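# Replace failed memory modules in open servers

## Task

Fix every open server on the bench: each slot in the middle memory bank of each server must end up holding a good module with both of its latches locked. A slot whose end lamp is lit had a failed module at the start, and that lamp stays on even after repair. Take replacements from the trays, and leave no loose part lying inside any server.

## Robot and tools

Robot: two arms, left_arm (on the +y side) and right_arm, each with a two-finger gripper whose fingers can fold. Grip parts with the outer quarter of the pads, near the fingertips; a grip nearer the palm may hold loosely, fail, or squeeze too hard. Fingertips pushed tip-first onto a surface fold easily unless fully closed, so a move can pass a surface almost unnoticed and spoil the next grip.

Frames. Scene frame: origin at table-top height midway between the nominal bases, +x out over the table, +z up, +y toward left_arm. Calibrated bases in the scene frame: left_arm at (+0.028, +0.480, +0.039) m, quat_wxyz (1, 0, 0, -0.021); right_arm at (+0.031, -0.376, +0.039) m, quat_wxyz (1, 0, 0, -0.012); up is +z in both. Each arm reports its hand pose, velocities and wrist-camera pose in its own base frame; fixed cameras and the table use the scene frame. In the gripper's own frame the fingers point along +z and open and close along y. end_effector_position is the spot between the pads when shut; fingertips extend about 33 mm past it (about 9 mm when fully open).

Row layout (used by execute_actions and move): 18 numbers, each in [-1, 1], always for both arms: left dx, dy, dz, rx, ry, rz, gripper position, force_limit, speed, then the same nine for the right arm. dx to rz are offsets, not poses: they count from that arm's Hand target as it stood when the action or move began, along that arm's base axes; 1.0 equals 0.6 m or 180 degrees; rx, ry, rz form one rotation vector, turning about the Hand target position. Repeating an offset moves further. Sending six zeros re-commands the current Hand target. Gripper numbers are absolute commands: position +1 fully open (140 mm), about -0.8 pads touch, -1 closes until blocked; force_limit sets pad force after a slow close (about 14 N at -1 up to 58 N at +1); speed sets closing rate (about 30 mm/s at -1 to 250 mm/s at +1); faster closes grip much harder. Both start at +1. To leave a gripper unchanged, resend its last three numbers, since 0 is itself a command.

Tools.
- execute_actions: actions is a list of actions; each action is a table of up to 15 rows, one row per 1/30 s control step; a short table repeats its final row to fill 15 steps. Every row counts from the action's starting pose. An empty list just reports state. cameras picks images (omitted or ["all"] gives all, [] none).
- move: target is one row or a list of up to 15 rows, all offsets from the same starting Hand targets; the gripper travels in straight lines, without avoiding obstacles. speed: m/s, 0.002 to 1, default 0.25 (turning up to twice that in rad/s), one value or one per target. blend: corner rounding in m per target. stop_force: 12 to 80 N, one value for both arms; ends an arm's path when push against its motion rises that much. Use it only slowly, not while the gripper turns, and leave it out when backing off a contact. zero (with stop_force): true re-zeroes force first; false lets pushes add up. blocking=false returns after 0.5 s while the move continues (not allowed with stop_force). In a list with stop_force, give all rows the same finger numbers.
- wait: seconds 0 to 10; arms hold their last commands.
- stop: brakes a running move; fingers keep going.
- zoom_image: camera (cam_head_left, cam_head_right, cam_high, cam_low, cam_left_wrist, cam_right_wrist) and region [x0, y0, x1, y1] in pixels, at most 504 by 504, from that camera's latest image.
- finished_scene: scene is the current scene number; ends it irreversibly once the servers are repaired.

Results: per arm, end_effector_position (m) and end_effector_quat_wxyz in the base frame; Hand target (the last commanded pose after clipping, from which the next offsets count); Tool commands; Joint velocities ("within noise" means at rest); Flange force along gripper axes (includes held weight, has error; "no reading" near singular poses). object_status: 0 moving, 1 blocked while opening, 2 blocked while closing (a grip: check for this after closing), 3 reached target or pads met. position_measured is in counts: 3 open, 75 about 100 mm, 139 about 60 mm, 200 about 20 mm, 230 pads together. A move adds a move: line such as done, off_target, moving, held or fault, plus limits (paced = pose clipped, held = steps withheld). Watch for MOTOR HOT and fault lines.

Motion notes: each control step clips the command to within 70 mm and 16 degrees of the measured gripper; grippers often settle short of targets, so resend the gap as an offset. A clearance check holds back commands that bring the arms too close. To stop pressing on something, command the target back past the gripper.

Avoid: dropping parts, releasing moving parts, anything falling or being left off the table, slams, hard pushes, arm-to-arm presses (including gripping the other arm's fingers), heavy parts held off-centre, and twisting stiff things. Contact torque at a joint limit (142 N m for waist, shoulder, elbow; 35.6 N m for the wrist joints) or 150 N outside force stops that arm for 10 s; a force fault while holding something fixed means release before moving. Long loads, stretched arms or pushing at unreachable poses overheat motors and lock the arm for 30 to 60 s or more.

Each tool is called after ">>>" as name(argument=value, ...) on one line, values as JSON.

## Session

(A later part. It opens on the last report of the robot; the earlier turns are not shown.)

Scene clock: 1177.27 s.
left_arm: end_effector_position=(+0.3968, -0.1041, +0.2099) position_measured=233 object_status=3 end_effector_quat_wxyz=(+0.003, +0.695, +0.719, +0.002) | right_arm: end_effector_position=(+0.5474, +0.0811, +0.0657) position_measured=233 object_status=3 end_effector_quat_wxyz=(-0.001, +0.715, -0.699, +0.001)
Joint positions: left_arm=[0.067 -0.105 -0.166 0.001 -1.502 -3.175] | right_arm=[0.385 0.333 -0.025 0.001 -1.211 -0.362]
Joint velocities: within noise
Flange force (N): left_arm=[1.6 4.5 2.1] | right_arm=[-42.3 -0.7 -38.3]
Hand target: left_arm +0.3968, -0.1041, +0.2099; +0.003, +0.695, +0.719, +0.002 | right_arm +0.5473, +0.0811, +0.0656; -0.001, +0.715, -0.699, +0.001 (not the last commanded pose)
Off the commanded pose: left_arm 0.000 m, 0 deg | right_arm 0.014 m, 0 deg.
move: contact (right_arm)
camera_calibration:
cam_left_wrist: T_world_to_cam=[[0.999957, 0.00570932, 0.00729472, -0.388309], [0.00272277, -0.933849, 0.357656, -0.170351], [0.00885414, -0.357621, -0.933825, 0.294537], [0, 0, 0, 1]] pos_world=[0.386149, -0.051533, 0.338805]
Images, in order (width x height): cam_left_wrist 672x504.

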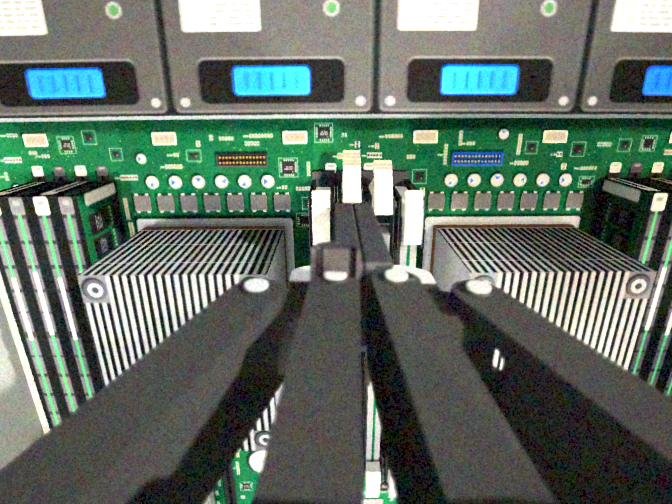

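>>> move(target=[0,0,0,0,0,0,-1,1,-0.2,0.0002,-0.03,0.001,0,0,0,-1,1,0], stop_force=60, zero=false, speed=0.02, cameras=[])

>>> move(target=[[0,0,0,0,0,0,-1,1,-0.2,0,0.015,0.02,0,0,0,-1,1,0],[0,0,0,0,0,0,-1,1,-0.2,-0.002,0.068,0.03,0,0,0,-0.5,0.3,-1]], cameras=["cam_left_wrist"])

>>> zoom_image(camera="cam_left_wrist", region=[260, 60, 460, 260])

Scene clock: 1185.60 s.
left_arm: end_effector_position=(+0.3968, -0.1041, +0.2099) position_measured=233 object_status=3 end_effector_quat_wxyz=(+0.003, +0.695, +0.719, +0.002) | right_arm: end_effector_position=(+0.5473, +0.0804, +0.0655) position_measured=233 object_status=3 end_effector_quat_wxyz=(-0.001, +0.715, -0.699, +0.001)
Joint positions: left_arm=[0.067 -0.105 -0.166 0.001 -1.502 -3.175] | right_arm=[0.384 0.333 -0.025 0.001 -1.211 -0.361]
Joint velocities: within noise
Flange force (N): left_arm=[1.5 4.0 1.9] | right_arm=[-58.3 2.1 -54.5]
Hand target: left_arm +0.3968, -0.1041, +0.2099; +0.003, +0.695, +0.719, +0.002 | right_arm +0.5473, +0.0804, +0.0655; -0.001, +0.715, -0.699, +0.001 (not the last commanded pose)
Off the commanded pose: left_arm 0.000 m, 0 deg | right_arm 0.017 m, 0 deg.
move: contact (right_arm)
No camera images: "cameras" was empty.

Scene clock: 1187.53 s.
left_arm: end_effector_position=(+0.3968, -0.1041, +0.2099) position_measured=233 object_status=3 end_effector_quat_wxyz=(+0.003, +0.695, +0.719, +0.002) | right_arm: end_effector_position=(+0.5461, +0.1212, +0.0835) position_measured=192 object_status=0 end_effector_quat_wxyz=(-0.001, +0.715, -0.699, +0.001)
Joint positions: left_arm=[0.067 -0.105 -0.166 0.001 -1.502 -3.175] | right_arm=[0.454 0.333 0.02 0.001 -1.255 -0.431]
Joint velocities: within noise
Flange force (N): left_arm=[1.5 3.1 1.6] | right_arm=[-2.5 -6.1 2.3]
Hand target: left_arm +0.3968, -0.1041, +0.2099; +0.003, +0.695, +0.719, +0.002 | right_arm +0.5461, +0.1212, +0.0835; -0.001, +0.715, -0.699, +0.001
Off the commanded pose: left_arm 0.000 m, 0 deg | right_arm 0.000 m, 0 deg.
move: done
camera_calibration:
cam_left_wrist: T_world_to_cam=[[0.999957, 0.00570932, 0.00729472, -0.388309], [0.00272277, -0.933849, 0.357656, -0.170351], [0.00885414, -0.357621, -0.933825, 0.294537], [0, 0, 0, 1]] pos_world=[0.386149, -0.051533, 0.338805]
Images, in order (width x height): cam_left_wrist 672x504.

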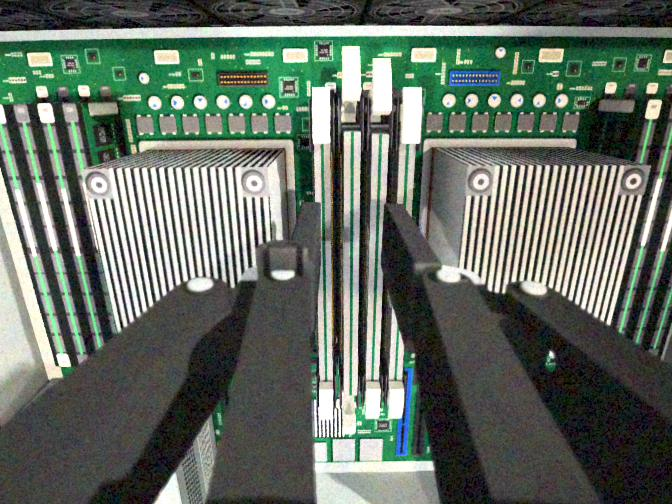

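Scaled by 2.520.

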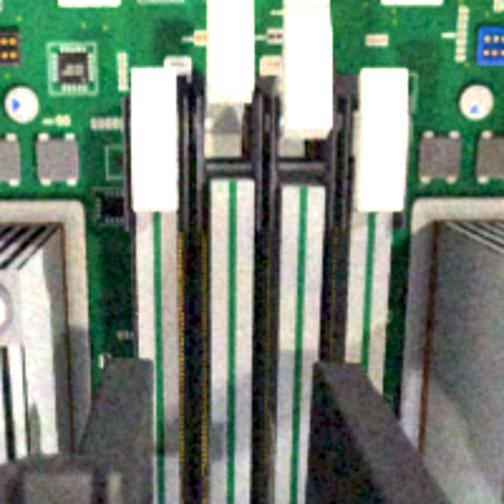

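>>> move(target=[0,0,0,0,0,0,-1,1,-0.2,-0.0032,0.032,-0.035,0,0,0,-0.5,0.3,-1], cameras=["cam_left_wrist","cam_low"], stop_force=15, speed=0.03)

>>> zoom_image(camera="cam_left_wrist", region=[260, 80, 440, 260])

Scene clock: 1199.37 s.
left_arm: end_effector_position=(+0.3968, -0.1041, +0.2099) position_measured=233 object_status=3 end_effector_quat_wxyz=(+0.003, +0.695, +0.719, +0.002) | right_arm: end_effector_position=(+0.5442, +0.1404, +0.0625) position_measured=192 object_status=3 end_effector_quat_wxyz=(-0.001, +0.715, -0.699, +0.001)
Joint positions: left_arm=[0.067 -0.105 -0.166 0.001 -1.502 -3.175] | right_arm=[0.487 0.356 -0.001 0.001 -1.212 -0.464]
Joint velocities: within noise
Flange force (N): left_arm=[1.4 3.9 1.8] | right_arm=[4.2 -2.7 -8.8]
Hand target: left_arm +0.3968, -0.1041, +0.2099; +0.003, +0.695, +0.719, +0.002 | right_arm +0.5442, +0.1404, +0.0625; -0.001, +0.715, -0.699, +0.001
Off the commanded pose: left_arm 0.000 m, 0 deg | right_arm 0.000 m, 0 deg.
move: done
camera_calibration:
cam_left_wrist: T_world_to_cam=[[0.999957, 0.00570932, 0.00729472, -0.388309], [0.00272277, -0.933849, 0.357656, -0.170351], [0.00885414, -0.357621, -0.933825, 0.294537], [0, 0, 0, 1]] pos_world=[0.386149, -0.051533, 0.338805]
Images, in order (width x height): cam_low 672x504, cam_left_wrist 672x504.

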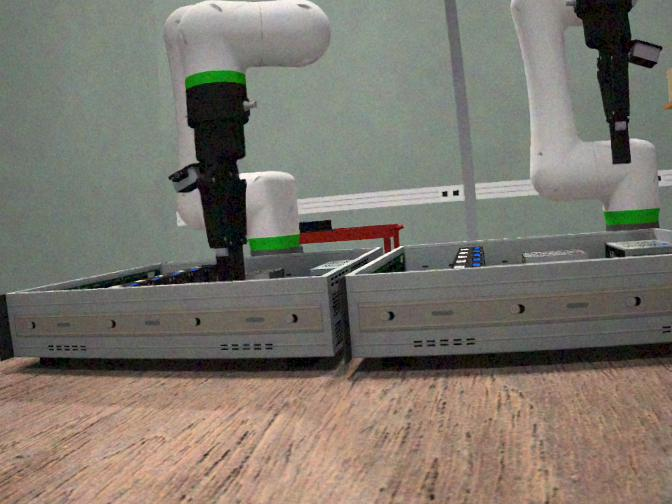

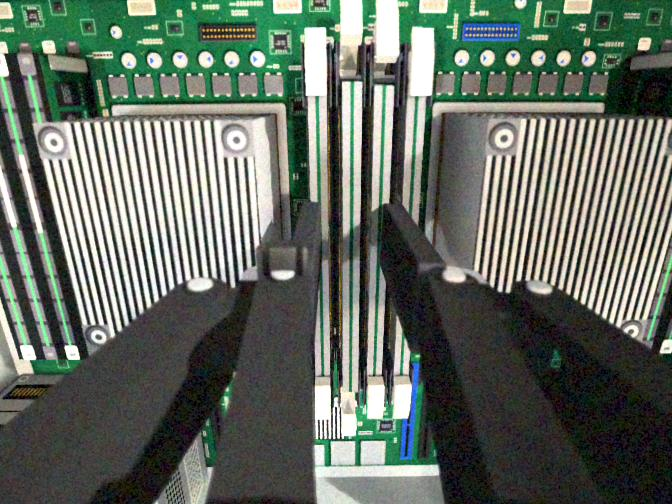

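Scaled by 2.800.

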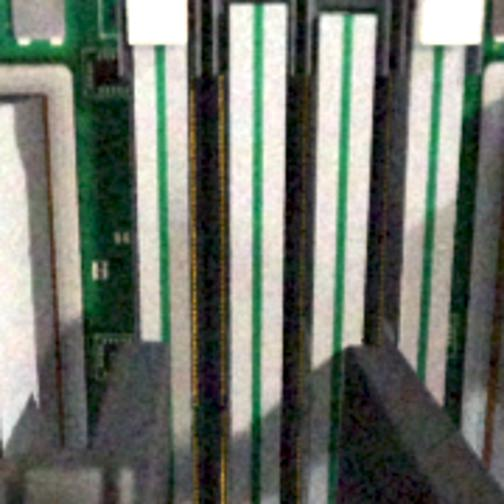

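>>> move(target=[0,0,0,0,0,0,-1,1,-0.2,-0.0005,0.004,-0.0125,0,0,0,-0.5,0.3,-1], cameras=[], stop_force=12, speed=0.01)

>>> zoom_image(camera="cam_left_wrist", region=[260, 80, 440, 260])

Scene clock: 1208.40 s.
left_arm: end_effector_position=(+0.3968, -0.1041, +0.2099) position_measured=233 object_status=3 end_effector_quat_wxyz=(+0.003, +0.695, +0.719, +0.002) | right_arm: end_effector_position=(+0.5442, +0.1417, +0.0584) position_measured=192 object_status=3 end_effector_quat_wxyz=(-0.001, +0.715, -0.699, +0.001)
Joint positions: left_arm=[0.067 -0.105 -0.166 0.001 -1.502 -3.175] | right_arm=[0.489 0.36 -0.006 0.002 -1.202 -0.467]
Joint velocities: within noise
Flange force (N): left_arm=[1.8 4.3 2.4] | right_arm=[6.2 -12.3 -15.2]
Hand target: left_arm +0.3968, -0.1041, +0.2099; +0.003, +0.695, +0.719, +0.002 | right_arm +0.5442, +0.1417, +0.0585; -0.001, +0.715, -0.699, +0.001 (not the last commanded pose)
Off the commanded pose: left_arm 0.000 m, 0 deg | right_arm 0.004 m, 0 deg.
move: contact (right_arm)
No camera images: "cameras" was empty.

Scaled by 2.800.

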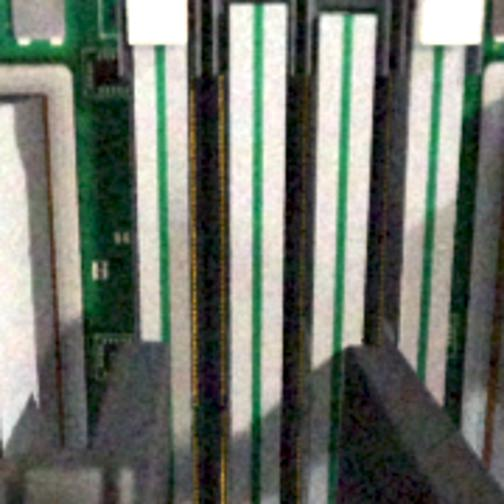

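>>> move(target=[[0,0,0,0,0,0,-1,1,-0.2,0,0,0.0012,0,0,0,-0.5,0.3,-1],[0,0,0,0,0,0,-1,1,-0.2,0,0,0.0012,0,0,0,-1,0.4,-1]], cameras=["cam_left_wrist"], speed=0.05)

>>> zoom_image(camera="cam_left_wrist", region=[260, 80, 440, 260])

Scene clock: 1215.00 s.
left_arm: end_effector_position=(+0.3968, -0.1041, +0.2099) position_measured=233 object_status=3 end_effector_quat_wxyz=(+0.003, +0.695, +0.719, +0.002) | right_arm: end_effector_position=(+0.5442, +0.1417, +0.0592) position_measured=217 object_status=0 end_effector_quat_wxyz=(-0.001, +0.715, -0.699, +0.001)
Joint positions: left_arm=[0.067 -0.105 -0.166 0.001 -1.502 -3.175] | right_arm=[0.489 0.359 -0.005 0.002 -1.204 -0.467]
Joint velocities: within noise
Flange force (N): left_arm=[1.1 4.4 2.0] | right_arm=[-0.7 2.5 -64.2]
Hand target: left_arm +0.3968, -0.1041, +0.2099; +0.003, +0.695, +0.719, +0.002 | right_arm +0.5442, +0.1417, +0.0592; -0.001, +0.715, -0.699, +0.001
Off the commanded pose: left_arm 0.000 m, 0 deg | right_arm 0.000 m, 0 deg.
move: done
camera_calibration:
cam_left_wrist: T_world_to_cam=[[0.999957, 0.00570932, 0.00729472, -0.388309], [0.00272277, -0.933849, 0.357656, -0.170351], [0.00885414, -0.357621, -0.933825, 0.294537], [0, 0, 0, 1]] pos_world=[0.386149, -0.051533, 0.338805]
Images, in order (width x height): cam_left_wrist 672x504.

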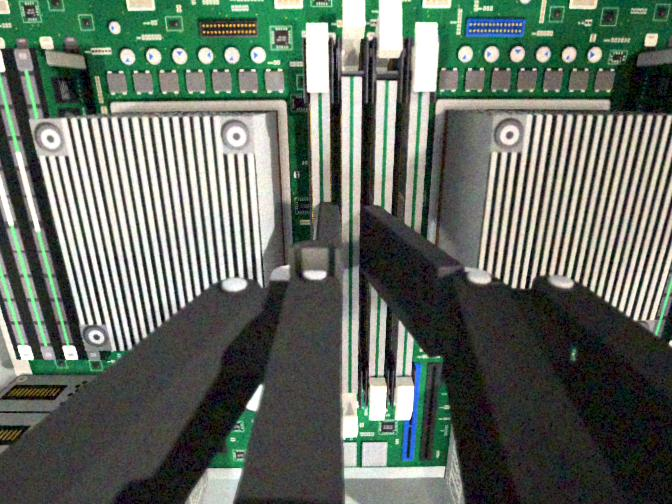

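Scaled by 2.800.

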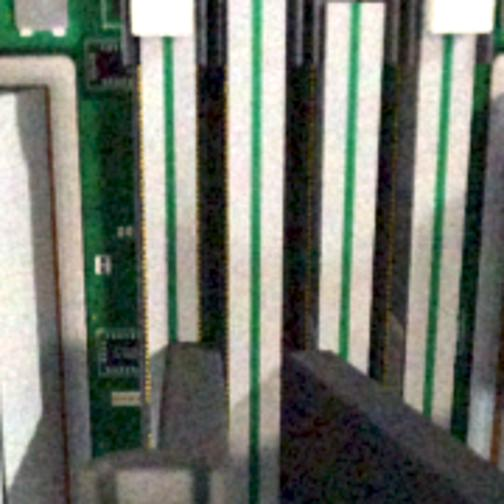

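>>> wait(seconds=1, cameras=["cam_left_wrist"])

>>> zoom_image(camera="cam_left_wrist", region=[260, 120, 440, 300])

Scene clock: 1221.00 s.
left_arm: end_effector_position=(+0.3968, -0.1041, +0.2099) position_measured=233 object_status=3 end_effector_quat_wxyz=(+0.003, +0.695, +0.719, +0.002) | right_arm: end_effector_position=(+0.5442, +0.1417, +0.0592) position_measured=217 object_status=2 end_effector_quat_wxyz=(-0.001, +0.715, -0.699, +0.001)
Joint positions: left_arm=[0.067 -0.105 -0.166 0.001 -1.502 -3.175] | right_arm=[0.489 0.36 -0.005 0.002 -1.204 -0.467]
Joint velocities: within noise
Flange force (N): left_arm=[2.0 3.7 1.8] | right_arm=[-2.3 6.8 -73.3]
Hand target: left_arm +0.3968, -0.1041, +0.2099; +0.003, +0.695, +0.719, +0.002 | right_arm +0.5442, +0.1417, +0.0592; -0.001, +0.715, -0.699, +0.001
Tool commands: left_gripper/position=-1.0 left_gripper/force_limit=+1.0 left_gripper/speed=-0.2 right_gripper/position=-1.0 right_gripper/force_limit=+0.4 right_gripper/speed=-1.0
Off the commanded pose: left_arm 0.000 m, 0 deg | right_arm 0.000 m, 0 deg.
wait: 1.00 s; at rest from the start
camera_calibration:
cam_left_wrist: T_world_to_cam=[[0.999957, 0.00570932, 0.00729472, -0.388309], [0.00272277, -0.933849, 0.357656, -0.170351], [0.00885414, -0.357621, -0.933825, 0.294537], [0, 0, 0, 1]] pos_world=[0.386149, -0.051533, 0.338805]
Images, in order (width x height): cam_left_wrist 672x504.

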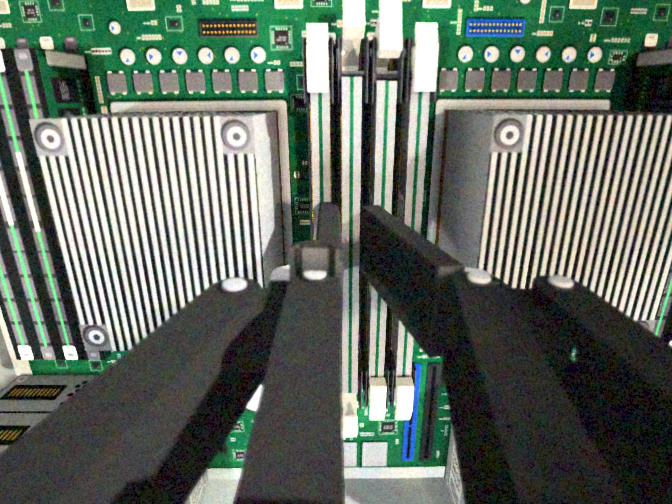

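Scaled by 2.800.

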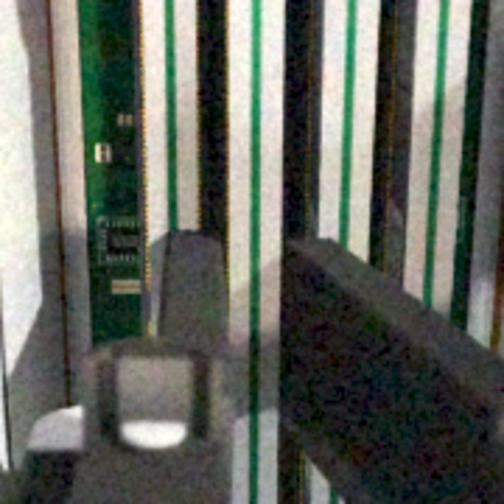

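>>> move(target=[0,0,0,0,0,0,-1,1,-0.2,0,0,0.015,0,0,0,-1,0.4,-1], cameras=["cam_left_wrist"], speed=0.02)

Scene clock: 1226.67 s.
left_arm: end_effector_position=(+0.3968, -0.1041, +0.2099) position_measured=233 object_status=3 end_effector_quat_wxyz=(+0.003, +0.695, +0.719, +0.002) | right_arm: end_effector_position=(+0.5442, +0.1417, +0.0682) position_measured=219 object_status=2 end_effector_quat_wxyz=(-0.001, +0.715, -0.699, +0.001)
Joint positions: left_arm=[0.067 -0.105 -0.166 0.001 -1.502 -3.175] | right_arm=[0.489 0.352 0.007 0.002 -1.223 -0.467]
Joint velocities: within noise
Flange force (N): left_arm=[1.5 2.9 1.8] | right_arm=[-3.8 0.1 5.6]
Hand target: left_arm +0.3968, -0.1041, +0.2099; +0.003, +0.695, +0.719, +0.002 | right_arm +0.5442, +0.1417, +0.0682; -0.001, +0.715, -0.699, +0.001
Off the commanded pose: left_arm 0.000 m, 0 deg | right_arm 0.000 m, 0 deg.
move: done
camera_calibration:
cam_left_wrist: T_world_to_cam=[[0.999957, 0.00570932, 0.00729472, -0.388309], [0.00272277, -0.933849, 0.357656, -0.170351], [0.00885414, -0.357621, -0.933825, 0.294537], [0, 0, 0, 1]] pos_world=[0.386149, -0.051533, 0.338805]
Images, in order (width x height): cam_left_wrist 672x504.

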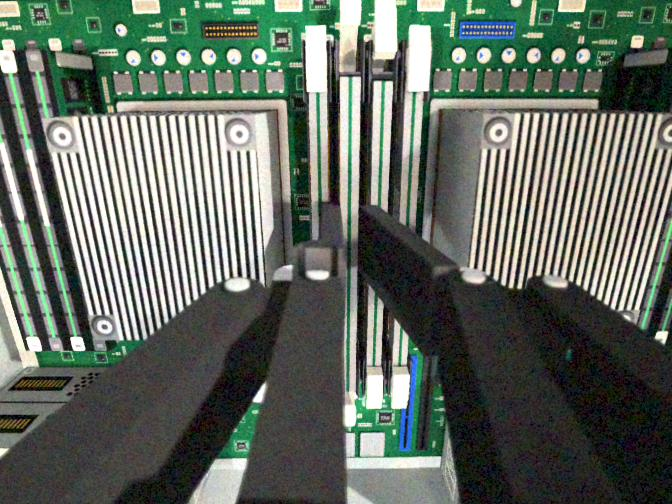

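>>> move(target=[0,0,0,0,0,0,-1,1,-0.2,0,0,0.06,0,0,0,-1,0.4,-1], cameras=["cam_left_wrist"], speed=0.04)

>>> zoom_image(camera="cam_left_wrist", region=[240, 60, 460, 280])

Scene clock: 1234.17 s.
left_arm: end_effector_position=(+0.3968, -0.1041, +0.2099) position_measured=233 object_status=3 end_effector_quat_wxyz=(+0.003, +0.695, +0.719, +0.002) | right_arm: end_effector_position=(+0.5442, +0.1417, +0.1042) position_measured=219 object_status=2 end_effector_quat_wxyz=(-0.001, +0.715, -0.699, +0.001)
Joint positions: left_arm=[0.067 -0.105 -0.166 0.001 -1.502 -3.175] | right_arm=[0.489 0.326 0.06 0.002 -1.303 -0.467]
Joint velocities: within noise
Flange force (N): left_arm=[2.4 3.4 2.2] | right_arm=[-2.8 -6.1 2.3]
Hand target: left_arm +0.3968, -0.1041, +0.2099; +0.003, +0.695, +0.719, +0.002 | right_arm +0.5442, +0.1417, +0.1042; -0.001, +0.715, -0.699, +0.001
Off the commanded pose: left_arm 0.000 m, 0 deg | right_arm 0.000 m, 0 deg.
move: done
camera_calibration:
cam_left_wrist: T_world_to_cam=[[0.999957, 0.00570932, 0.00729472, -0.388309], [0.00272277, -0.933849, 0.357656, -0.170351], [0.00885414, -0.357621, -0.933825, 0.294537], [0, 0, 0, 1]] pos_world=[0.386149, -0.051533, 0.338805]
Images, in order (width x height): cam_left_wrist 672x504.

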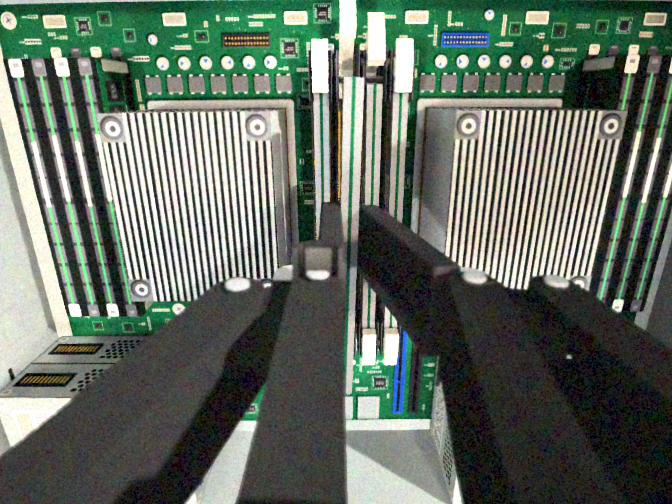

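Scaled by 2.291.

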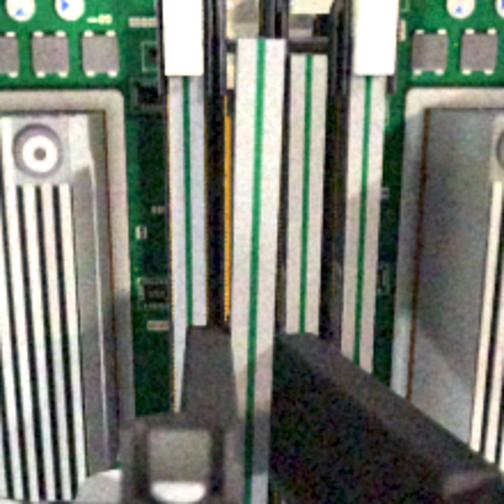

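>>> move(target=[0,0,0,0,0,0,-1,1,-0.2,0.04,0,0.25,0,0,0,-1,0.4,-1], cameras=["cam_low","cam_left_wrist"], speed=0.12)

>>> zoom_image(camera="cam_low", region=[150, 100, 290, 240])

>>> zoom_image(camera="cam_left_wrist", region=[240, 100, 460, 320])

Scene clock: 1247.43 s.
left_arm: end_effector_position=(+0.3968, -0.1041, +0.2099) position_measured=233 object_status=3 end_effector_quat_wxyz=(+0.003, +0.695, +0.719, +0.002) | right_arm: end_effector_position=(+0.5682, +0.1417, +0.2542) position_measured=219 object_status=2 end_effector_quat_wxyz=(-0.001, +0.715, -0.699, +0.001)
Joint positions: left_arm=[0.067 -0.105 -0.166 0.001 -1.502 -3.175] | right_arm=[0.469 0.354 0.449 0.002 -1.663 -0.446]
Joint velocities: within noise
Flange force (N): left_arm=[1.7 4.2 2.2] | right_arm=[-3.0 -7.7 -0.2]
Hand target: left_arm +0.3968, -0.1041, +0.2099; +0.003, +0.695, +0.719, +0.002 | right_arm +0.5682, +0.1417, +0.2542; -0.001, +0.715, -0.699, +0.001
Off the commanded pose: left_arm 0.000 m, 0 deg | right_arm 0.000 m, 0 deg.
move: done
camera_calibration:
cam_left_wrist: T_world_to_cam=[[0.999957, 0.00570932, 0.00729472, -0.388309], [0.00272277, -0.933849, 0.357656, -0.170351], [0.00885414, -0.357621, -0.933825, 0.294537], [0, 0, 0, 1]] pos_world=[0.386149, -0.051533, 0.338805]
Images, in order (width x height): cam_low 672x504, cam_left_wrist 672x504.

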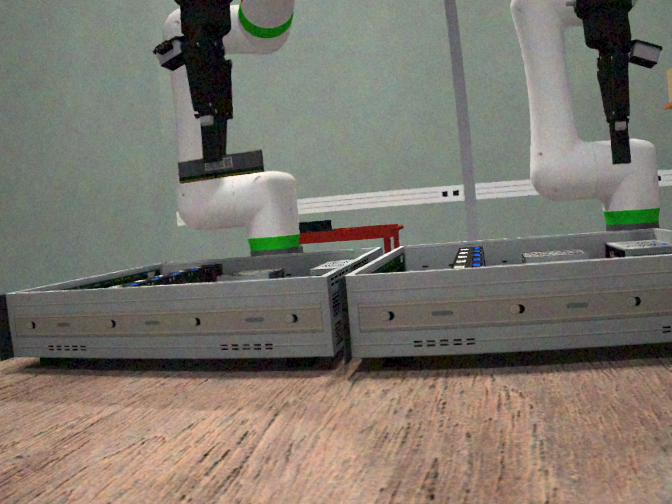

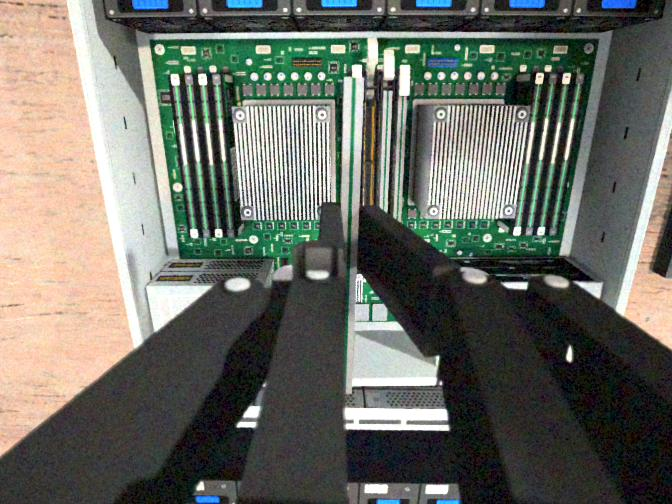

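Scaled by 3.600.

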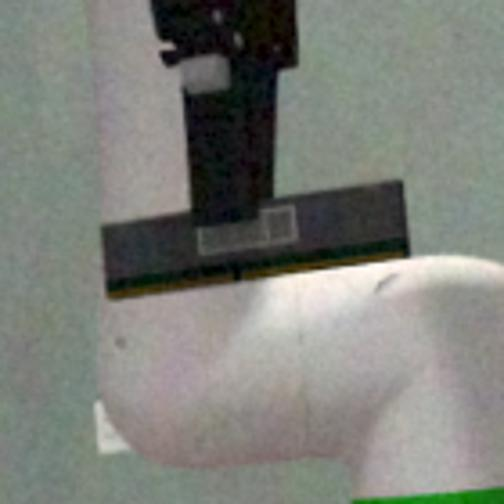

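Scaled by 2.291.

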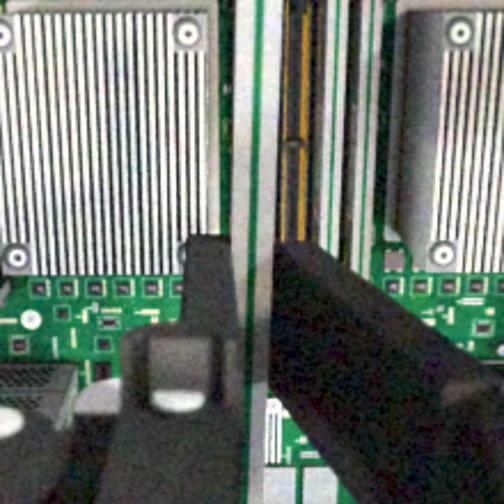

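>>> move(target=[[0,0,0,0,0,0,-1,1,-0.2,-0.6137,0.032,0,0,0,0,-1,0.4,-1],[0,0,0,0,0,0,-1,1,-0.2,-0.6137,0.032,-0.23,0,0,0,-1,0.4,-1]], cameras=["cam_left_wrist","cam_high"], speed=0.25)

>>> zoom_image(camera="cam_left_wrist", region=[220, 60, 470, 310])

Scene clock: 1262.80 s.
left_arm: end_effector_position=(+0.3968, -0.1041, +0.2099) position_measured=233 object_status=3 end_effector_quat_wxyz=(+0.003, +0.695, +0.719, +0.002) | right_arm: end_effector_position=(+0.2000, +0.1609, +0.1162) position_measured=219 object_status=2 end_effector_quat_wxyz=(-0.001, +0.715, -0.699, +0.001)
Joint positions: left_arm=[0.067 -0.105 -0.166 0.001 -1.502 -3.175] | right_arm=[1.213 -0.521 -0.681 0.003 -1.411 -1.191]
Joint velocities: within noise
Flange force (N): left_arm=[1.7 4.3 1.9] | right_arm=[-3.7 -0.1 0.6]
Hand target: left_arm +0.3968, -0.1041, +0.2099; +0.003, +0.695, +0.719, +0.002 | right_arm +0.2000, +0.1609, +0.1162; -0.001, +0.715, -0.699, +0.001
Off the commanded pose: left_arm 0.000 m, 0 deg | right_arm 0.000 m, 0 deg.
move: done
camera_calibration:
cam_left_wrist: T_world_to_cam=[[0.999957, 0.00570932, 0.00729472, -0.388309], [0.00272277, -0.933849, 0.357656, -0.170351], [0.00885414, -0.357621, -0.933825, 0.294537], [0, 0, 0, 1]] pos_world=[0.386149, -0.051533, 0.338805]
Images, in order (width x height): cam_high 672x504, cam_left_wrist 672x504.

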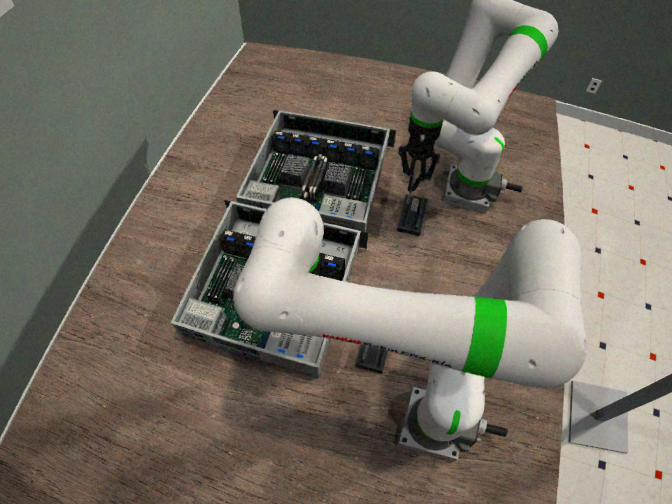

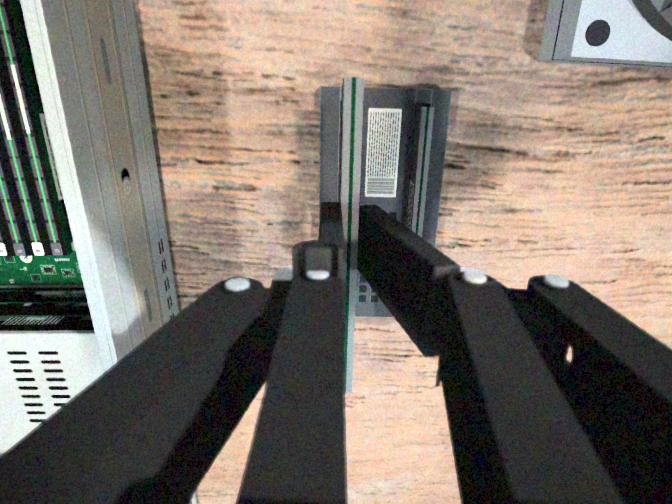

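Scaled by 2.016.

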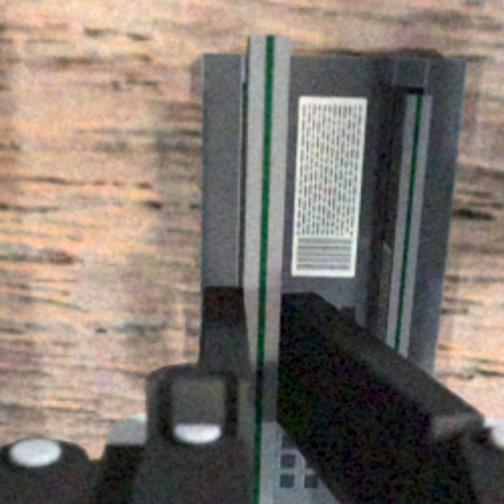

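>>> move(target=[0,0,0,0,0,0,-1,1,-0.2,0,0.0167,-0.085,0,0,-0.0047,-1,0.4,-1], cameras=["cam_left_wrist","cam_low"], speed=0.1)

>>> zoom_image(camera="cam_left_wrist", region=[250, 40, 470, 260])

>>> zoom_image(camera="cam_left_wrist", region=[300, 280, 480, 460])

Scene clock: 1286.10 s.
left_arm: end_effector_position=(+0.3968, -0.1041, +0.2099) position_measured=233 object_status=3 end_effector_quat_wxyz=(+0.003, +0.695, +0.719, +0.002) | right_arm: end_effector_position=(+0.2000, +0.1709, +0.0652) position_measured=219 object_status=2 end_effector_quat_wxyz=(-0.001, +0.710, -0.704, +0.001)
Joint positions: left_arm=[0.067 -0.105 -0.166 0.001 -1.502 -3.175] | right_arm=[1.228 -0.459 -0.769 0.003 -1.26 -1.221]
Joint velocities: within noise
Flange force (N): left_arm=[1.4 3.5 1.9] | right_arm=[-2.7 1.1 1.4]
Hand target: left_arm +0.3968, -0.1041, +0.2099; +0.003, +0.695, +0.719, +0.002 | right_arm +0.2000, +0.1709, +0.0652; -0.001, +0.710, -0.704, +0.001
Off the commanded pose: left_arm 0.000 m, 0 deg | right_arm 0.000 m, 0 deg.
move: done
camera_calibration:
cam_left_wrist: T_world_to_cam=[[0.999957, 0.00570932, 0.00729472, -0.388309], [0.00272277, -0.933849, 0.357656, -0.170351], [0.00885414, -0.357621, -0.933825, 0.294537], [0, 0, 0, 1]] pos_world=[0.386149, -0.051533, 0.338805]
Images, in order (width x height): cam_low 672x504, cam_left_wrist 672x504.

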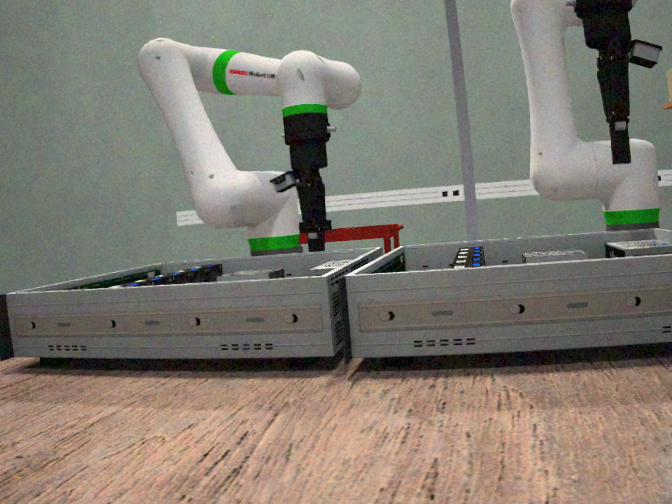

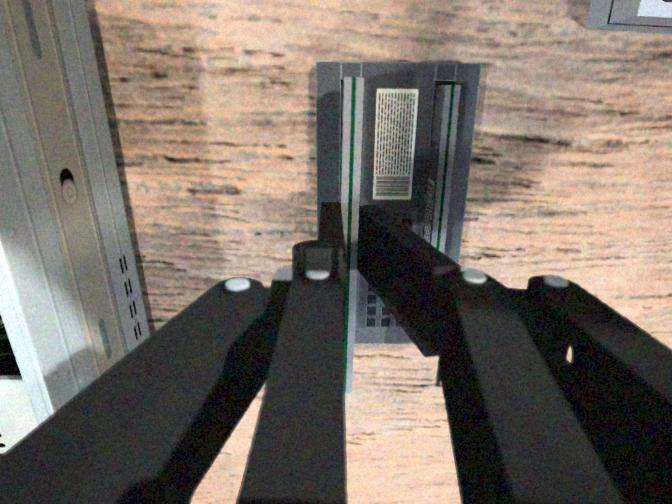

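Scaled by 2.291.

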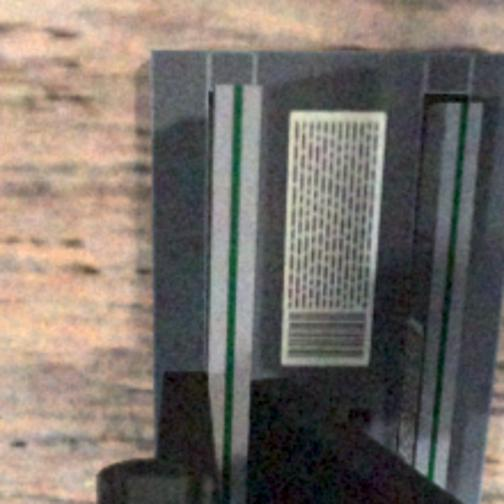

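Scaled by 2.800.

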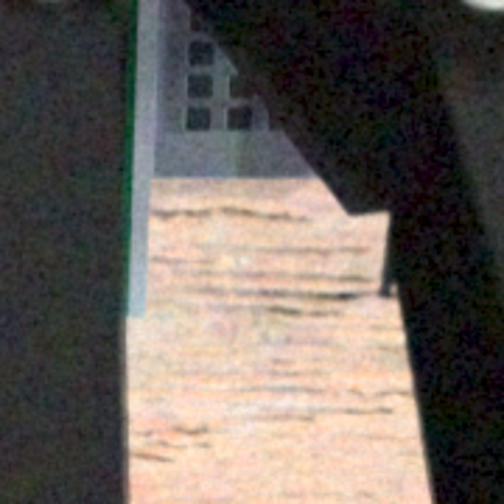

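>>> move(target=[0,0,0,0,0,0,-1,1,-0.2,0,0.0,-0.076,0,0,0,-1,0.4,-1], cameras=["cam_left_wrist"], speed=0.02, stop_force=14)

>>> zoom_image(camera="cam_left_wrist", region=[250, 10, 470, 230])

Scene clock: 1298.83 s.
left_arm: end_effector_position=(+0.3968, -0.1041, +0.2099) position_measured=233 object_status=3 end_effector_quat_wxyz=(+0.003, +0.695, +0.719, +0.002) | right_arm: end_effector_position=(+0.2001, +0.1709, +0.0379) position_measured=219 object_status=2 end_effector_quat_wxyz=(-0.001, +0.710, -0.704, +0.001)
Joint positions: left_arm=[0.067 -0.105 -0.166 0.001 -1.502 -3.175] | right_arm=[1.228 -0.427 -0.818 0.003 -1.178 -1.221]
Joint velocities: within noise
Flange force (N): left_arm=[1.2 4.6 2.2] | right_arm=[-4.0 -0.1 1.9]
Hand target: left_arm +0.3968, -0.1041, +0.2099; +0.003, +0.695, +0.719, +0.002 | right_arm +0.2001, +0.1709, +0.0379; -0.001, +0.710, -0.704, +0.001 (not the last commanded pose)
Off the commanded pose: left_arm 0.000 m, 0 deg | right_arm 0.018 m, 0 deg.
move: contact (right_arm)
camera_calibration:
cam_left_wrist: T_world_to_cam=[[0.999957, 0.00570932, 0.00729472, -0.388309], [0.00272277, -0.933849, 0.357656, -0.170351], [0.00885414, -0.357621, -0.933825, 0.294537], [0, 0, 0, 1]] pos_world=[0.386149, -0.051533, 0.338805]
Images, in order (width x height): cam_left_wrist 672x504.

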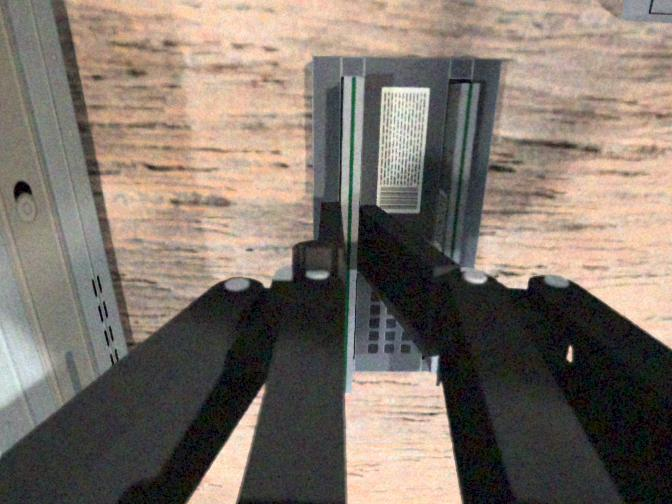

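Scaled by 2.291.

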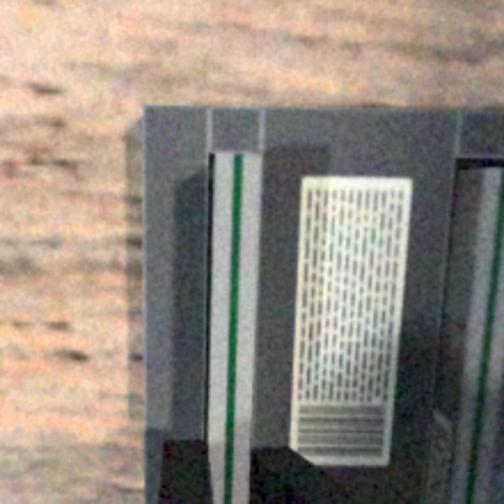

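>>> move(target=[0,0,0,0,0,0,-1,1,-0.2,0,0.0008,-0.0305,0,0,0,-1,0.4,-1], cameras=["cam_left_wrist"], speed=0.015, stop_force=16)

>>> zoom_image(camera="cam_left_wrist", region=[250, 10, 470, 230])

Scene clock: 1308.07 s.
left_arm: end_effector_position=(+0.3968, -0.1041, +0.2099) position_measured=233 object_status=3 end_effector_quat_wxyz=(+0.003, +0.695, +0.719, +0.002) | right_arm: end_effector_position=(+0.2002, +0.1715, +0.0221) position_measured=219 object_status=2 end_effector_quat_wxyz=(-0.001, +0.710, -0.704, +0.001)
Joint positions: left_arm=[0.067 -0.105 -0.166 0.001 -1.502 -3.175] | right_arm=[1.229 -0.402 -0.845 0.004 -1.127 -1.222]
Joint velocities: within noise
Flange force (N): left_arm=[1.9 4.1 2.0] | right_arm=[-1.0 5.9 -34.0]
Hand target: left_arm +0.3968, -0.1041, +0.2099; +0.003, +0.695, +0.719, +0.002 | right_arm +0.2002, +0.1715, +0.0221; -0.001, +0.710, -0.704, +0.001 (not the last commanded pose)
Off the commanded pose: left_arm 0.000 m, 0 deg | right_arm 0.003 m, 0 deg.
move: contact (right_arm)
camera_calibration:
cam_left_wrist: T_world_to_cam=[[0.999957, 0.00570932, 0.00729472, -0.388309], [0.00272277, -0.933849, 0.357656, -0.170351], [0.00885414, -0.357621, -0.933825, 0.294537], [0, 0, 0, 1]] pos_world=[0.386149, -0.051533, 0.338805]
Images, in order (width x height): cam_left_wrist 672x504.

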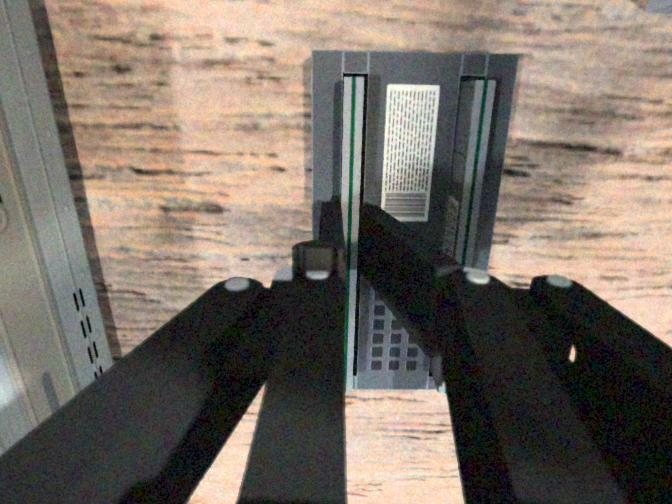

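Scaled by 2.291.

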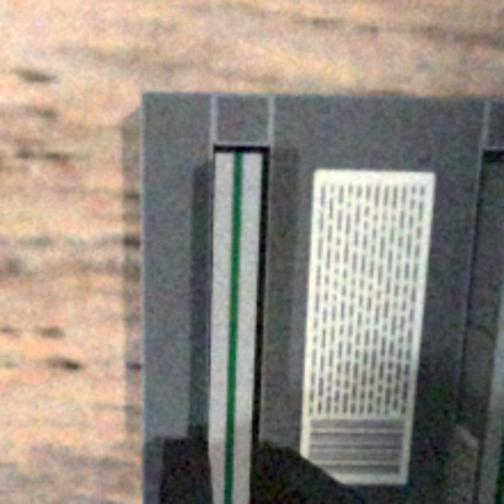

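>>> move(target=[[0,0,0,0,0,0,-1,1,-0.2,0,0,0.002,0,0,0,-0.58,0.3,-1],[0,0,0,0,0,0,-1,1,-0.2,0,0,0.06,0,0,0,-0.58,0.3,-1],[0,0,0,0,0,0,-1,1,-0.2,-0.075,0.0,0.06,0,0,0,-0.45,0.3,-1]], cameras=["cam_left_wrist"], speed=[0.02,0.05,0.1])

>>> move(target=[0,0,0,0,0,0,-1,1,-0.2,0,0,0,0,0,0,-0.45,0.3,-1], cameras=["cam_left_wrist"])

>>> zoom_image(camera="cam_left_wrist", region=[220, 10, 470, 260])

Scene clock: 1318.27 s.
left_arm: end_effector_position=(+0.3968, -0.1041, +0.2099) position_measured=233 object_status=3 end_effector_quat_wxyz=(+0.003, +0.695, +0.719, +0.002) | right_arm: end_effector_position=(+0.1552, +0.1715, +0.0581) position_measured=186 object_status=0 end_effector_quat_wxyz=(-0.001, +0.710, -0.704, +0.001)
Joint positions: left_arm=[0.067 -0.105 -0.166 0.001 -1.502 -3.175] | right_arm=[1.438 -0.579 -0.847 0.004 -1.302 -1.431]
Joint velocities: within noise
Flange force (N): left_arm=[1.7 4.1 1.9] | right_arm=[-3.0 2.3 0.6]
Hand target: left_arm +0.3968, -0.1041, +0.2099; +0.003, +0.695, +0.719, +0.002 | right_arm +0.1552, +0.1715, +0.0581; -0.001, +0.710, -0.704, +0.001
Off the commanded pose: left_arm 0.000 m, 0 deg | right_arm 0.000 m, 0 deg.
move: done
camera_calibration:
cam_left_wrist: T_world_to_cam=[[0.999957, 0.00570932, 0.00729472, -0.388309], [0.00272277, -0.933849, 0.357656, -0.170351], [0.00885414, -0.357621, -0.933825, 0.294537], [0, 0, 0, 1]] pos_world=[0.386149, -0.051533, 0.338805]
Images, in order (width x height): cam_left_wrist 672x504.

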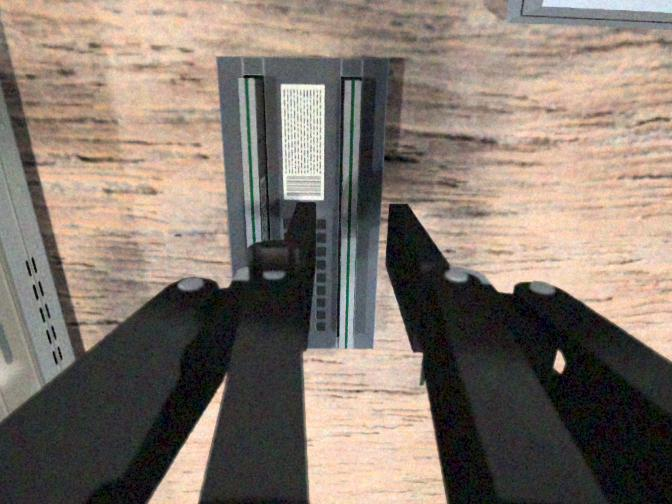

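Scene clock: 1318.77 s.
left_arm: end_effector_position=(+0.3968, -0.1041, +0.2099) position_measured=233 object_status=3 end_effector_quat_wxyz=(+0.003, +0.695, +0.719, +0.002) | right_arm: end_effector_position=(+0.1552, +0.1715, +0.0581) position_measured=186 object_status=3 end_effector_quat_wxyz=(-0.001, +0.710, -0.704, +0.001)
Joint positions: left_arm=[0.067 -0.105 -0.166 0.001 -1.502 -3.175] | right_arm=[1.438 -0.579 -0.847 0.004 -1.302 -1.431]
Joint velocities: within noise
Flange force (N): left_arm=[1.5 3.6 2.2] | right_arm=[-3.0 1.2 0.9]
Hand target: left_arm +0.3968, -0.1041, +0.2099; +0.003, +0.695, +0.719, +0.002 | right_arm +0.1552, +0.1715, +0.0581; -0.001, +0.710, -0.704, +0.001
Off the commanded pose: left_arm 0.000 m, 0 deg | right_arm 0.000 m, 0 deg.
move: done
camera_calibration:
cam_left_wrist: T_world_to_cam=[[0.999957, 0.00570932, 0.00729472, -0.388309], [0.00272277, -0.933849, 0.357656, -0.170351], [0.00885414, -0.357621, -0.933825, 0.294537], [0, 0, 0, 1]] pos_world=[0.386149, -0.051533, 0.338805]
Images, in order (width x height): cam_left_wrist 672x504.

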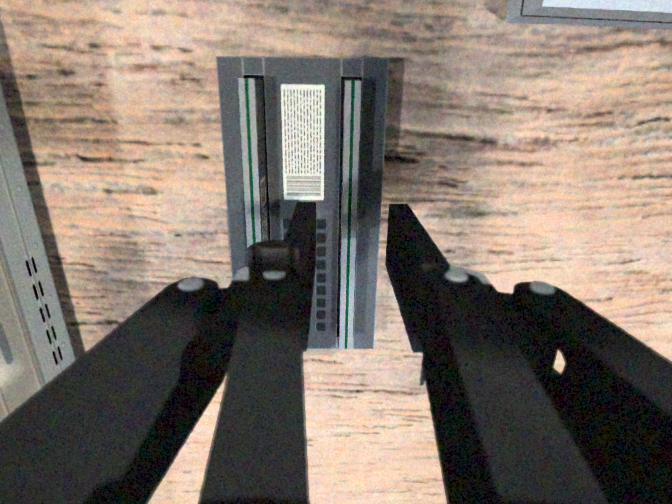

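Scaled by 2.016.

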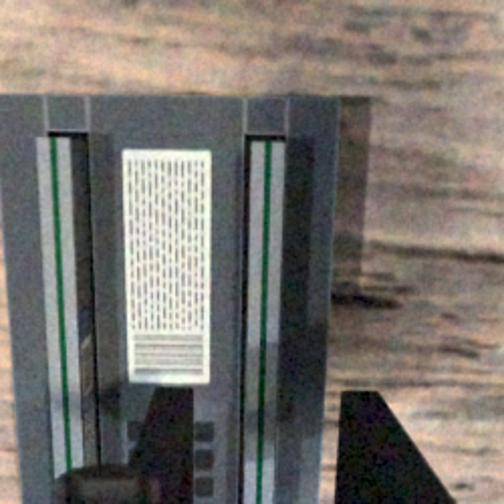

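>>> move(target=[0,0,0,0,0,0,-1,1,-0.2,-0.0008,0.005,-0.0642,0,0,0,-0.45,0.3,-1], cameras=[], speed=0.03, stop_force=15)

>>> move(target=[0,0,0,0,0,0,-1,1,-0.2,0,0.0,0,0,0,0,-1,0.4,-1], cameras=["cam_left_wrist"])

>>> wait(seconds=0.8, cameras=[])

Scene clock: 1326.67 s.
left_arm: end_effector_position=(+0.3968, -0.1041, +0.2099) position_measured=233 object_status=3 end_effector_quat_wxyz=(+0.003, +0.695, +0.719, +0.002) | right_arm: end_effector_position=(+0.1548, +0.1745, +0.0196) position_measured=186 object_status=3 end_effector_quat_wxyz=(-0.001, +0.710, -0.704, +0.001)
Joint positions: left_arm=[0.067 -0.105 -0.166 0.001 -1.502 -3.175] | right_arm=[1.443 -0.523 -0.916 0.004 -1.178 -1.436]
Joint velocities: within noise
Flange force (N): left_arm=[1.8 3.6 2.1] | right_arm=[-3.0 0.7 1.2]
Hand target: left_arm +0.3968, -0.1041, +0.2099; +0.003, +0.695, +0.719, +0.002 | right_arm +0.1548, +0.1745, +0.0196; -0.001, +0.710, -0.704, +0.001
Off the commanded pose: left_arm 0.000 m, 0 deg | right_arm 0.000 m, 0 deg.
move: done
No camera images: "cameras" was empty.

Scene clock: 1327.97 s.
left_arm: end_effector_position=(+0.3968, -0.1041, +0.2099) position_measured=233 object_status=3 end_effector_quat_wxyz=(+0.003, +0.695, +0.719, +0.002) | right_arm: end_effector_position=(+0.1548, +0.1745, +0.0196) position_measured=223 object_status=0 end_effector_quat_wxyz=(-0.001, +0.710, -0.704, +0.001)
Joint positions: left_arm=[0.067 -0.105 -0.166 0.001 -1.502 -3.175] | right_arm=[1.443 -0.523 -0.916 0.004 -1.178 -1.436]
Joint velocities: within noise
Flange force (N): left_arm=[1.3 4.0 2.0] | right_arm=[3.0 5.3 -19.7]
Hand target: left_arm +0.3968, -0.1041, +0.2099; +0.003, +0.695, +0.719, +0.002 | right_arm +0.1548, +0.1745, +0.0196; -0.001, +0.710, -0.704, +0.001
Off the commanded pose: left_arm 0.000 m, 0 deg | right_arm 0.000 m, 0 deg.
move: done
camera_calibration:
cam_left_wrist: T_world_to_cam=[[0.999957, 0.00570932, 0.00729472, -0.388309], [0.00272277, -0.933849, 0.357656, -0.170351], [0.00885414, -0.357621, -0.933825, 0.294537], [0, 0, 0, 1]] pos_world=[0.386149, -0.051533, 0.338805]
Images, in order (width x height): cam_left_wrist 672x504.

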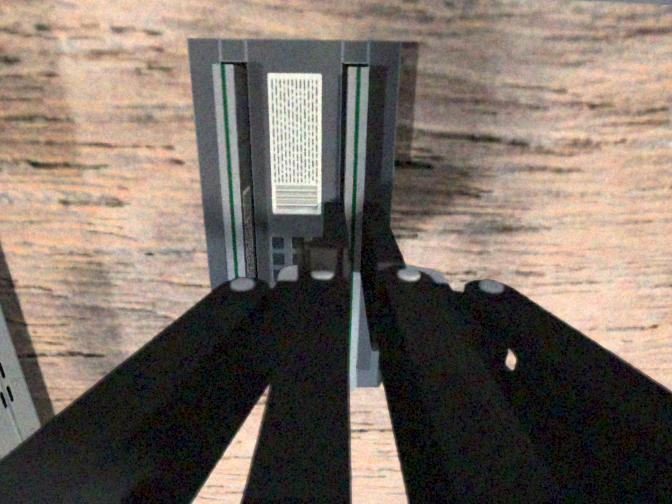

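Scene clock: 1328.77 s.
left_arm: end_effector_position=(+0.3968, -0.1041, +0.2099) position_measured=233 object_status=3 end_effector_quat_wxyz=(+0.003, +0.695, +0.719, +0.002) | right_arm: end_effector_position=(+0.1548, +0.1745, +0.0196) position_measured=223 object_status=2 end_effector_quat_wxyz=(-0.001, +0.710, -0.704, +0.001)
Joint positions: left_arm=[0.067 -0.105 -0.166 0.001 -1.502 -3.175] | right_arm=[1.443 -0.523 -0.916 0.004 -1.178 -1.436]
Joint velocities: within noise
Flange force (N): left_arm=[1.6 3.7 1.9] | right_arm=[2.5 5.2 -19.8]
Hand target: left_arm +0.3968, -0.1041, +0.2099; +0.003, +0.695, +0.719, +0.002 | right_arm +0.1548, +0.1745, +0.0196; -0.001, +0.710, -0.704, +0.001
Tool commands: left_gripper/position=-1.0 left_gripper/force_limit=+1.0 left_gripper/speed=-0.2 right_gripper/position=-1.0 right_gripper/force_limit=+0.4 right_gripper/speed=-1.0
Off the commanded pose: left_arm 0.000 m, 0 deg | right_arm 0.000 m, 0 deg.
wait: 0.80 s; at rest by 0.17 s
No camera images: "cameras" was empty.


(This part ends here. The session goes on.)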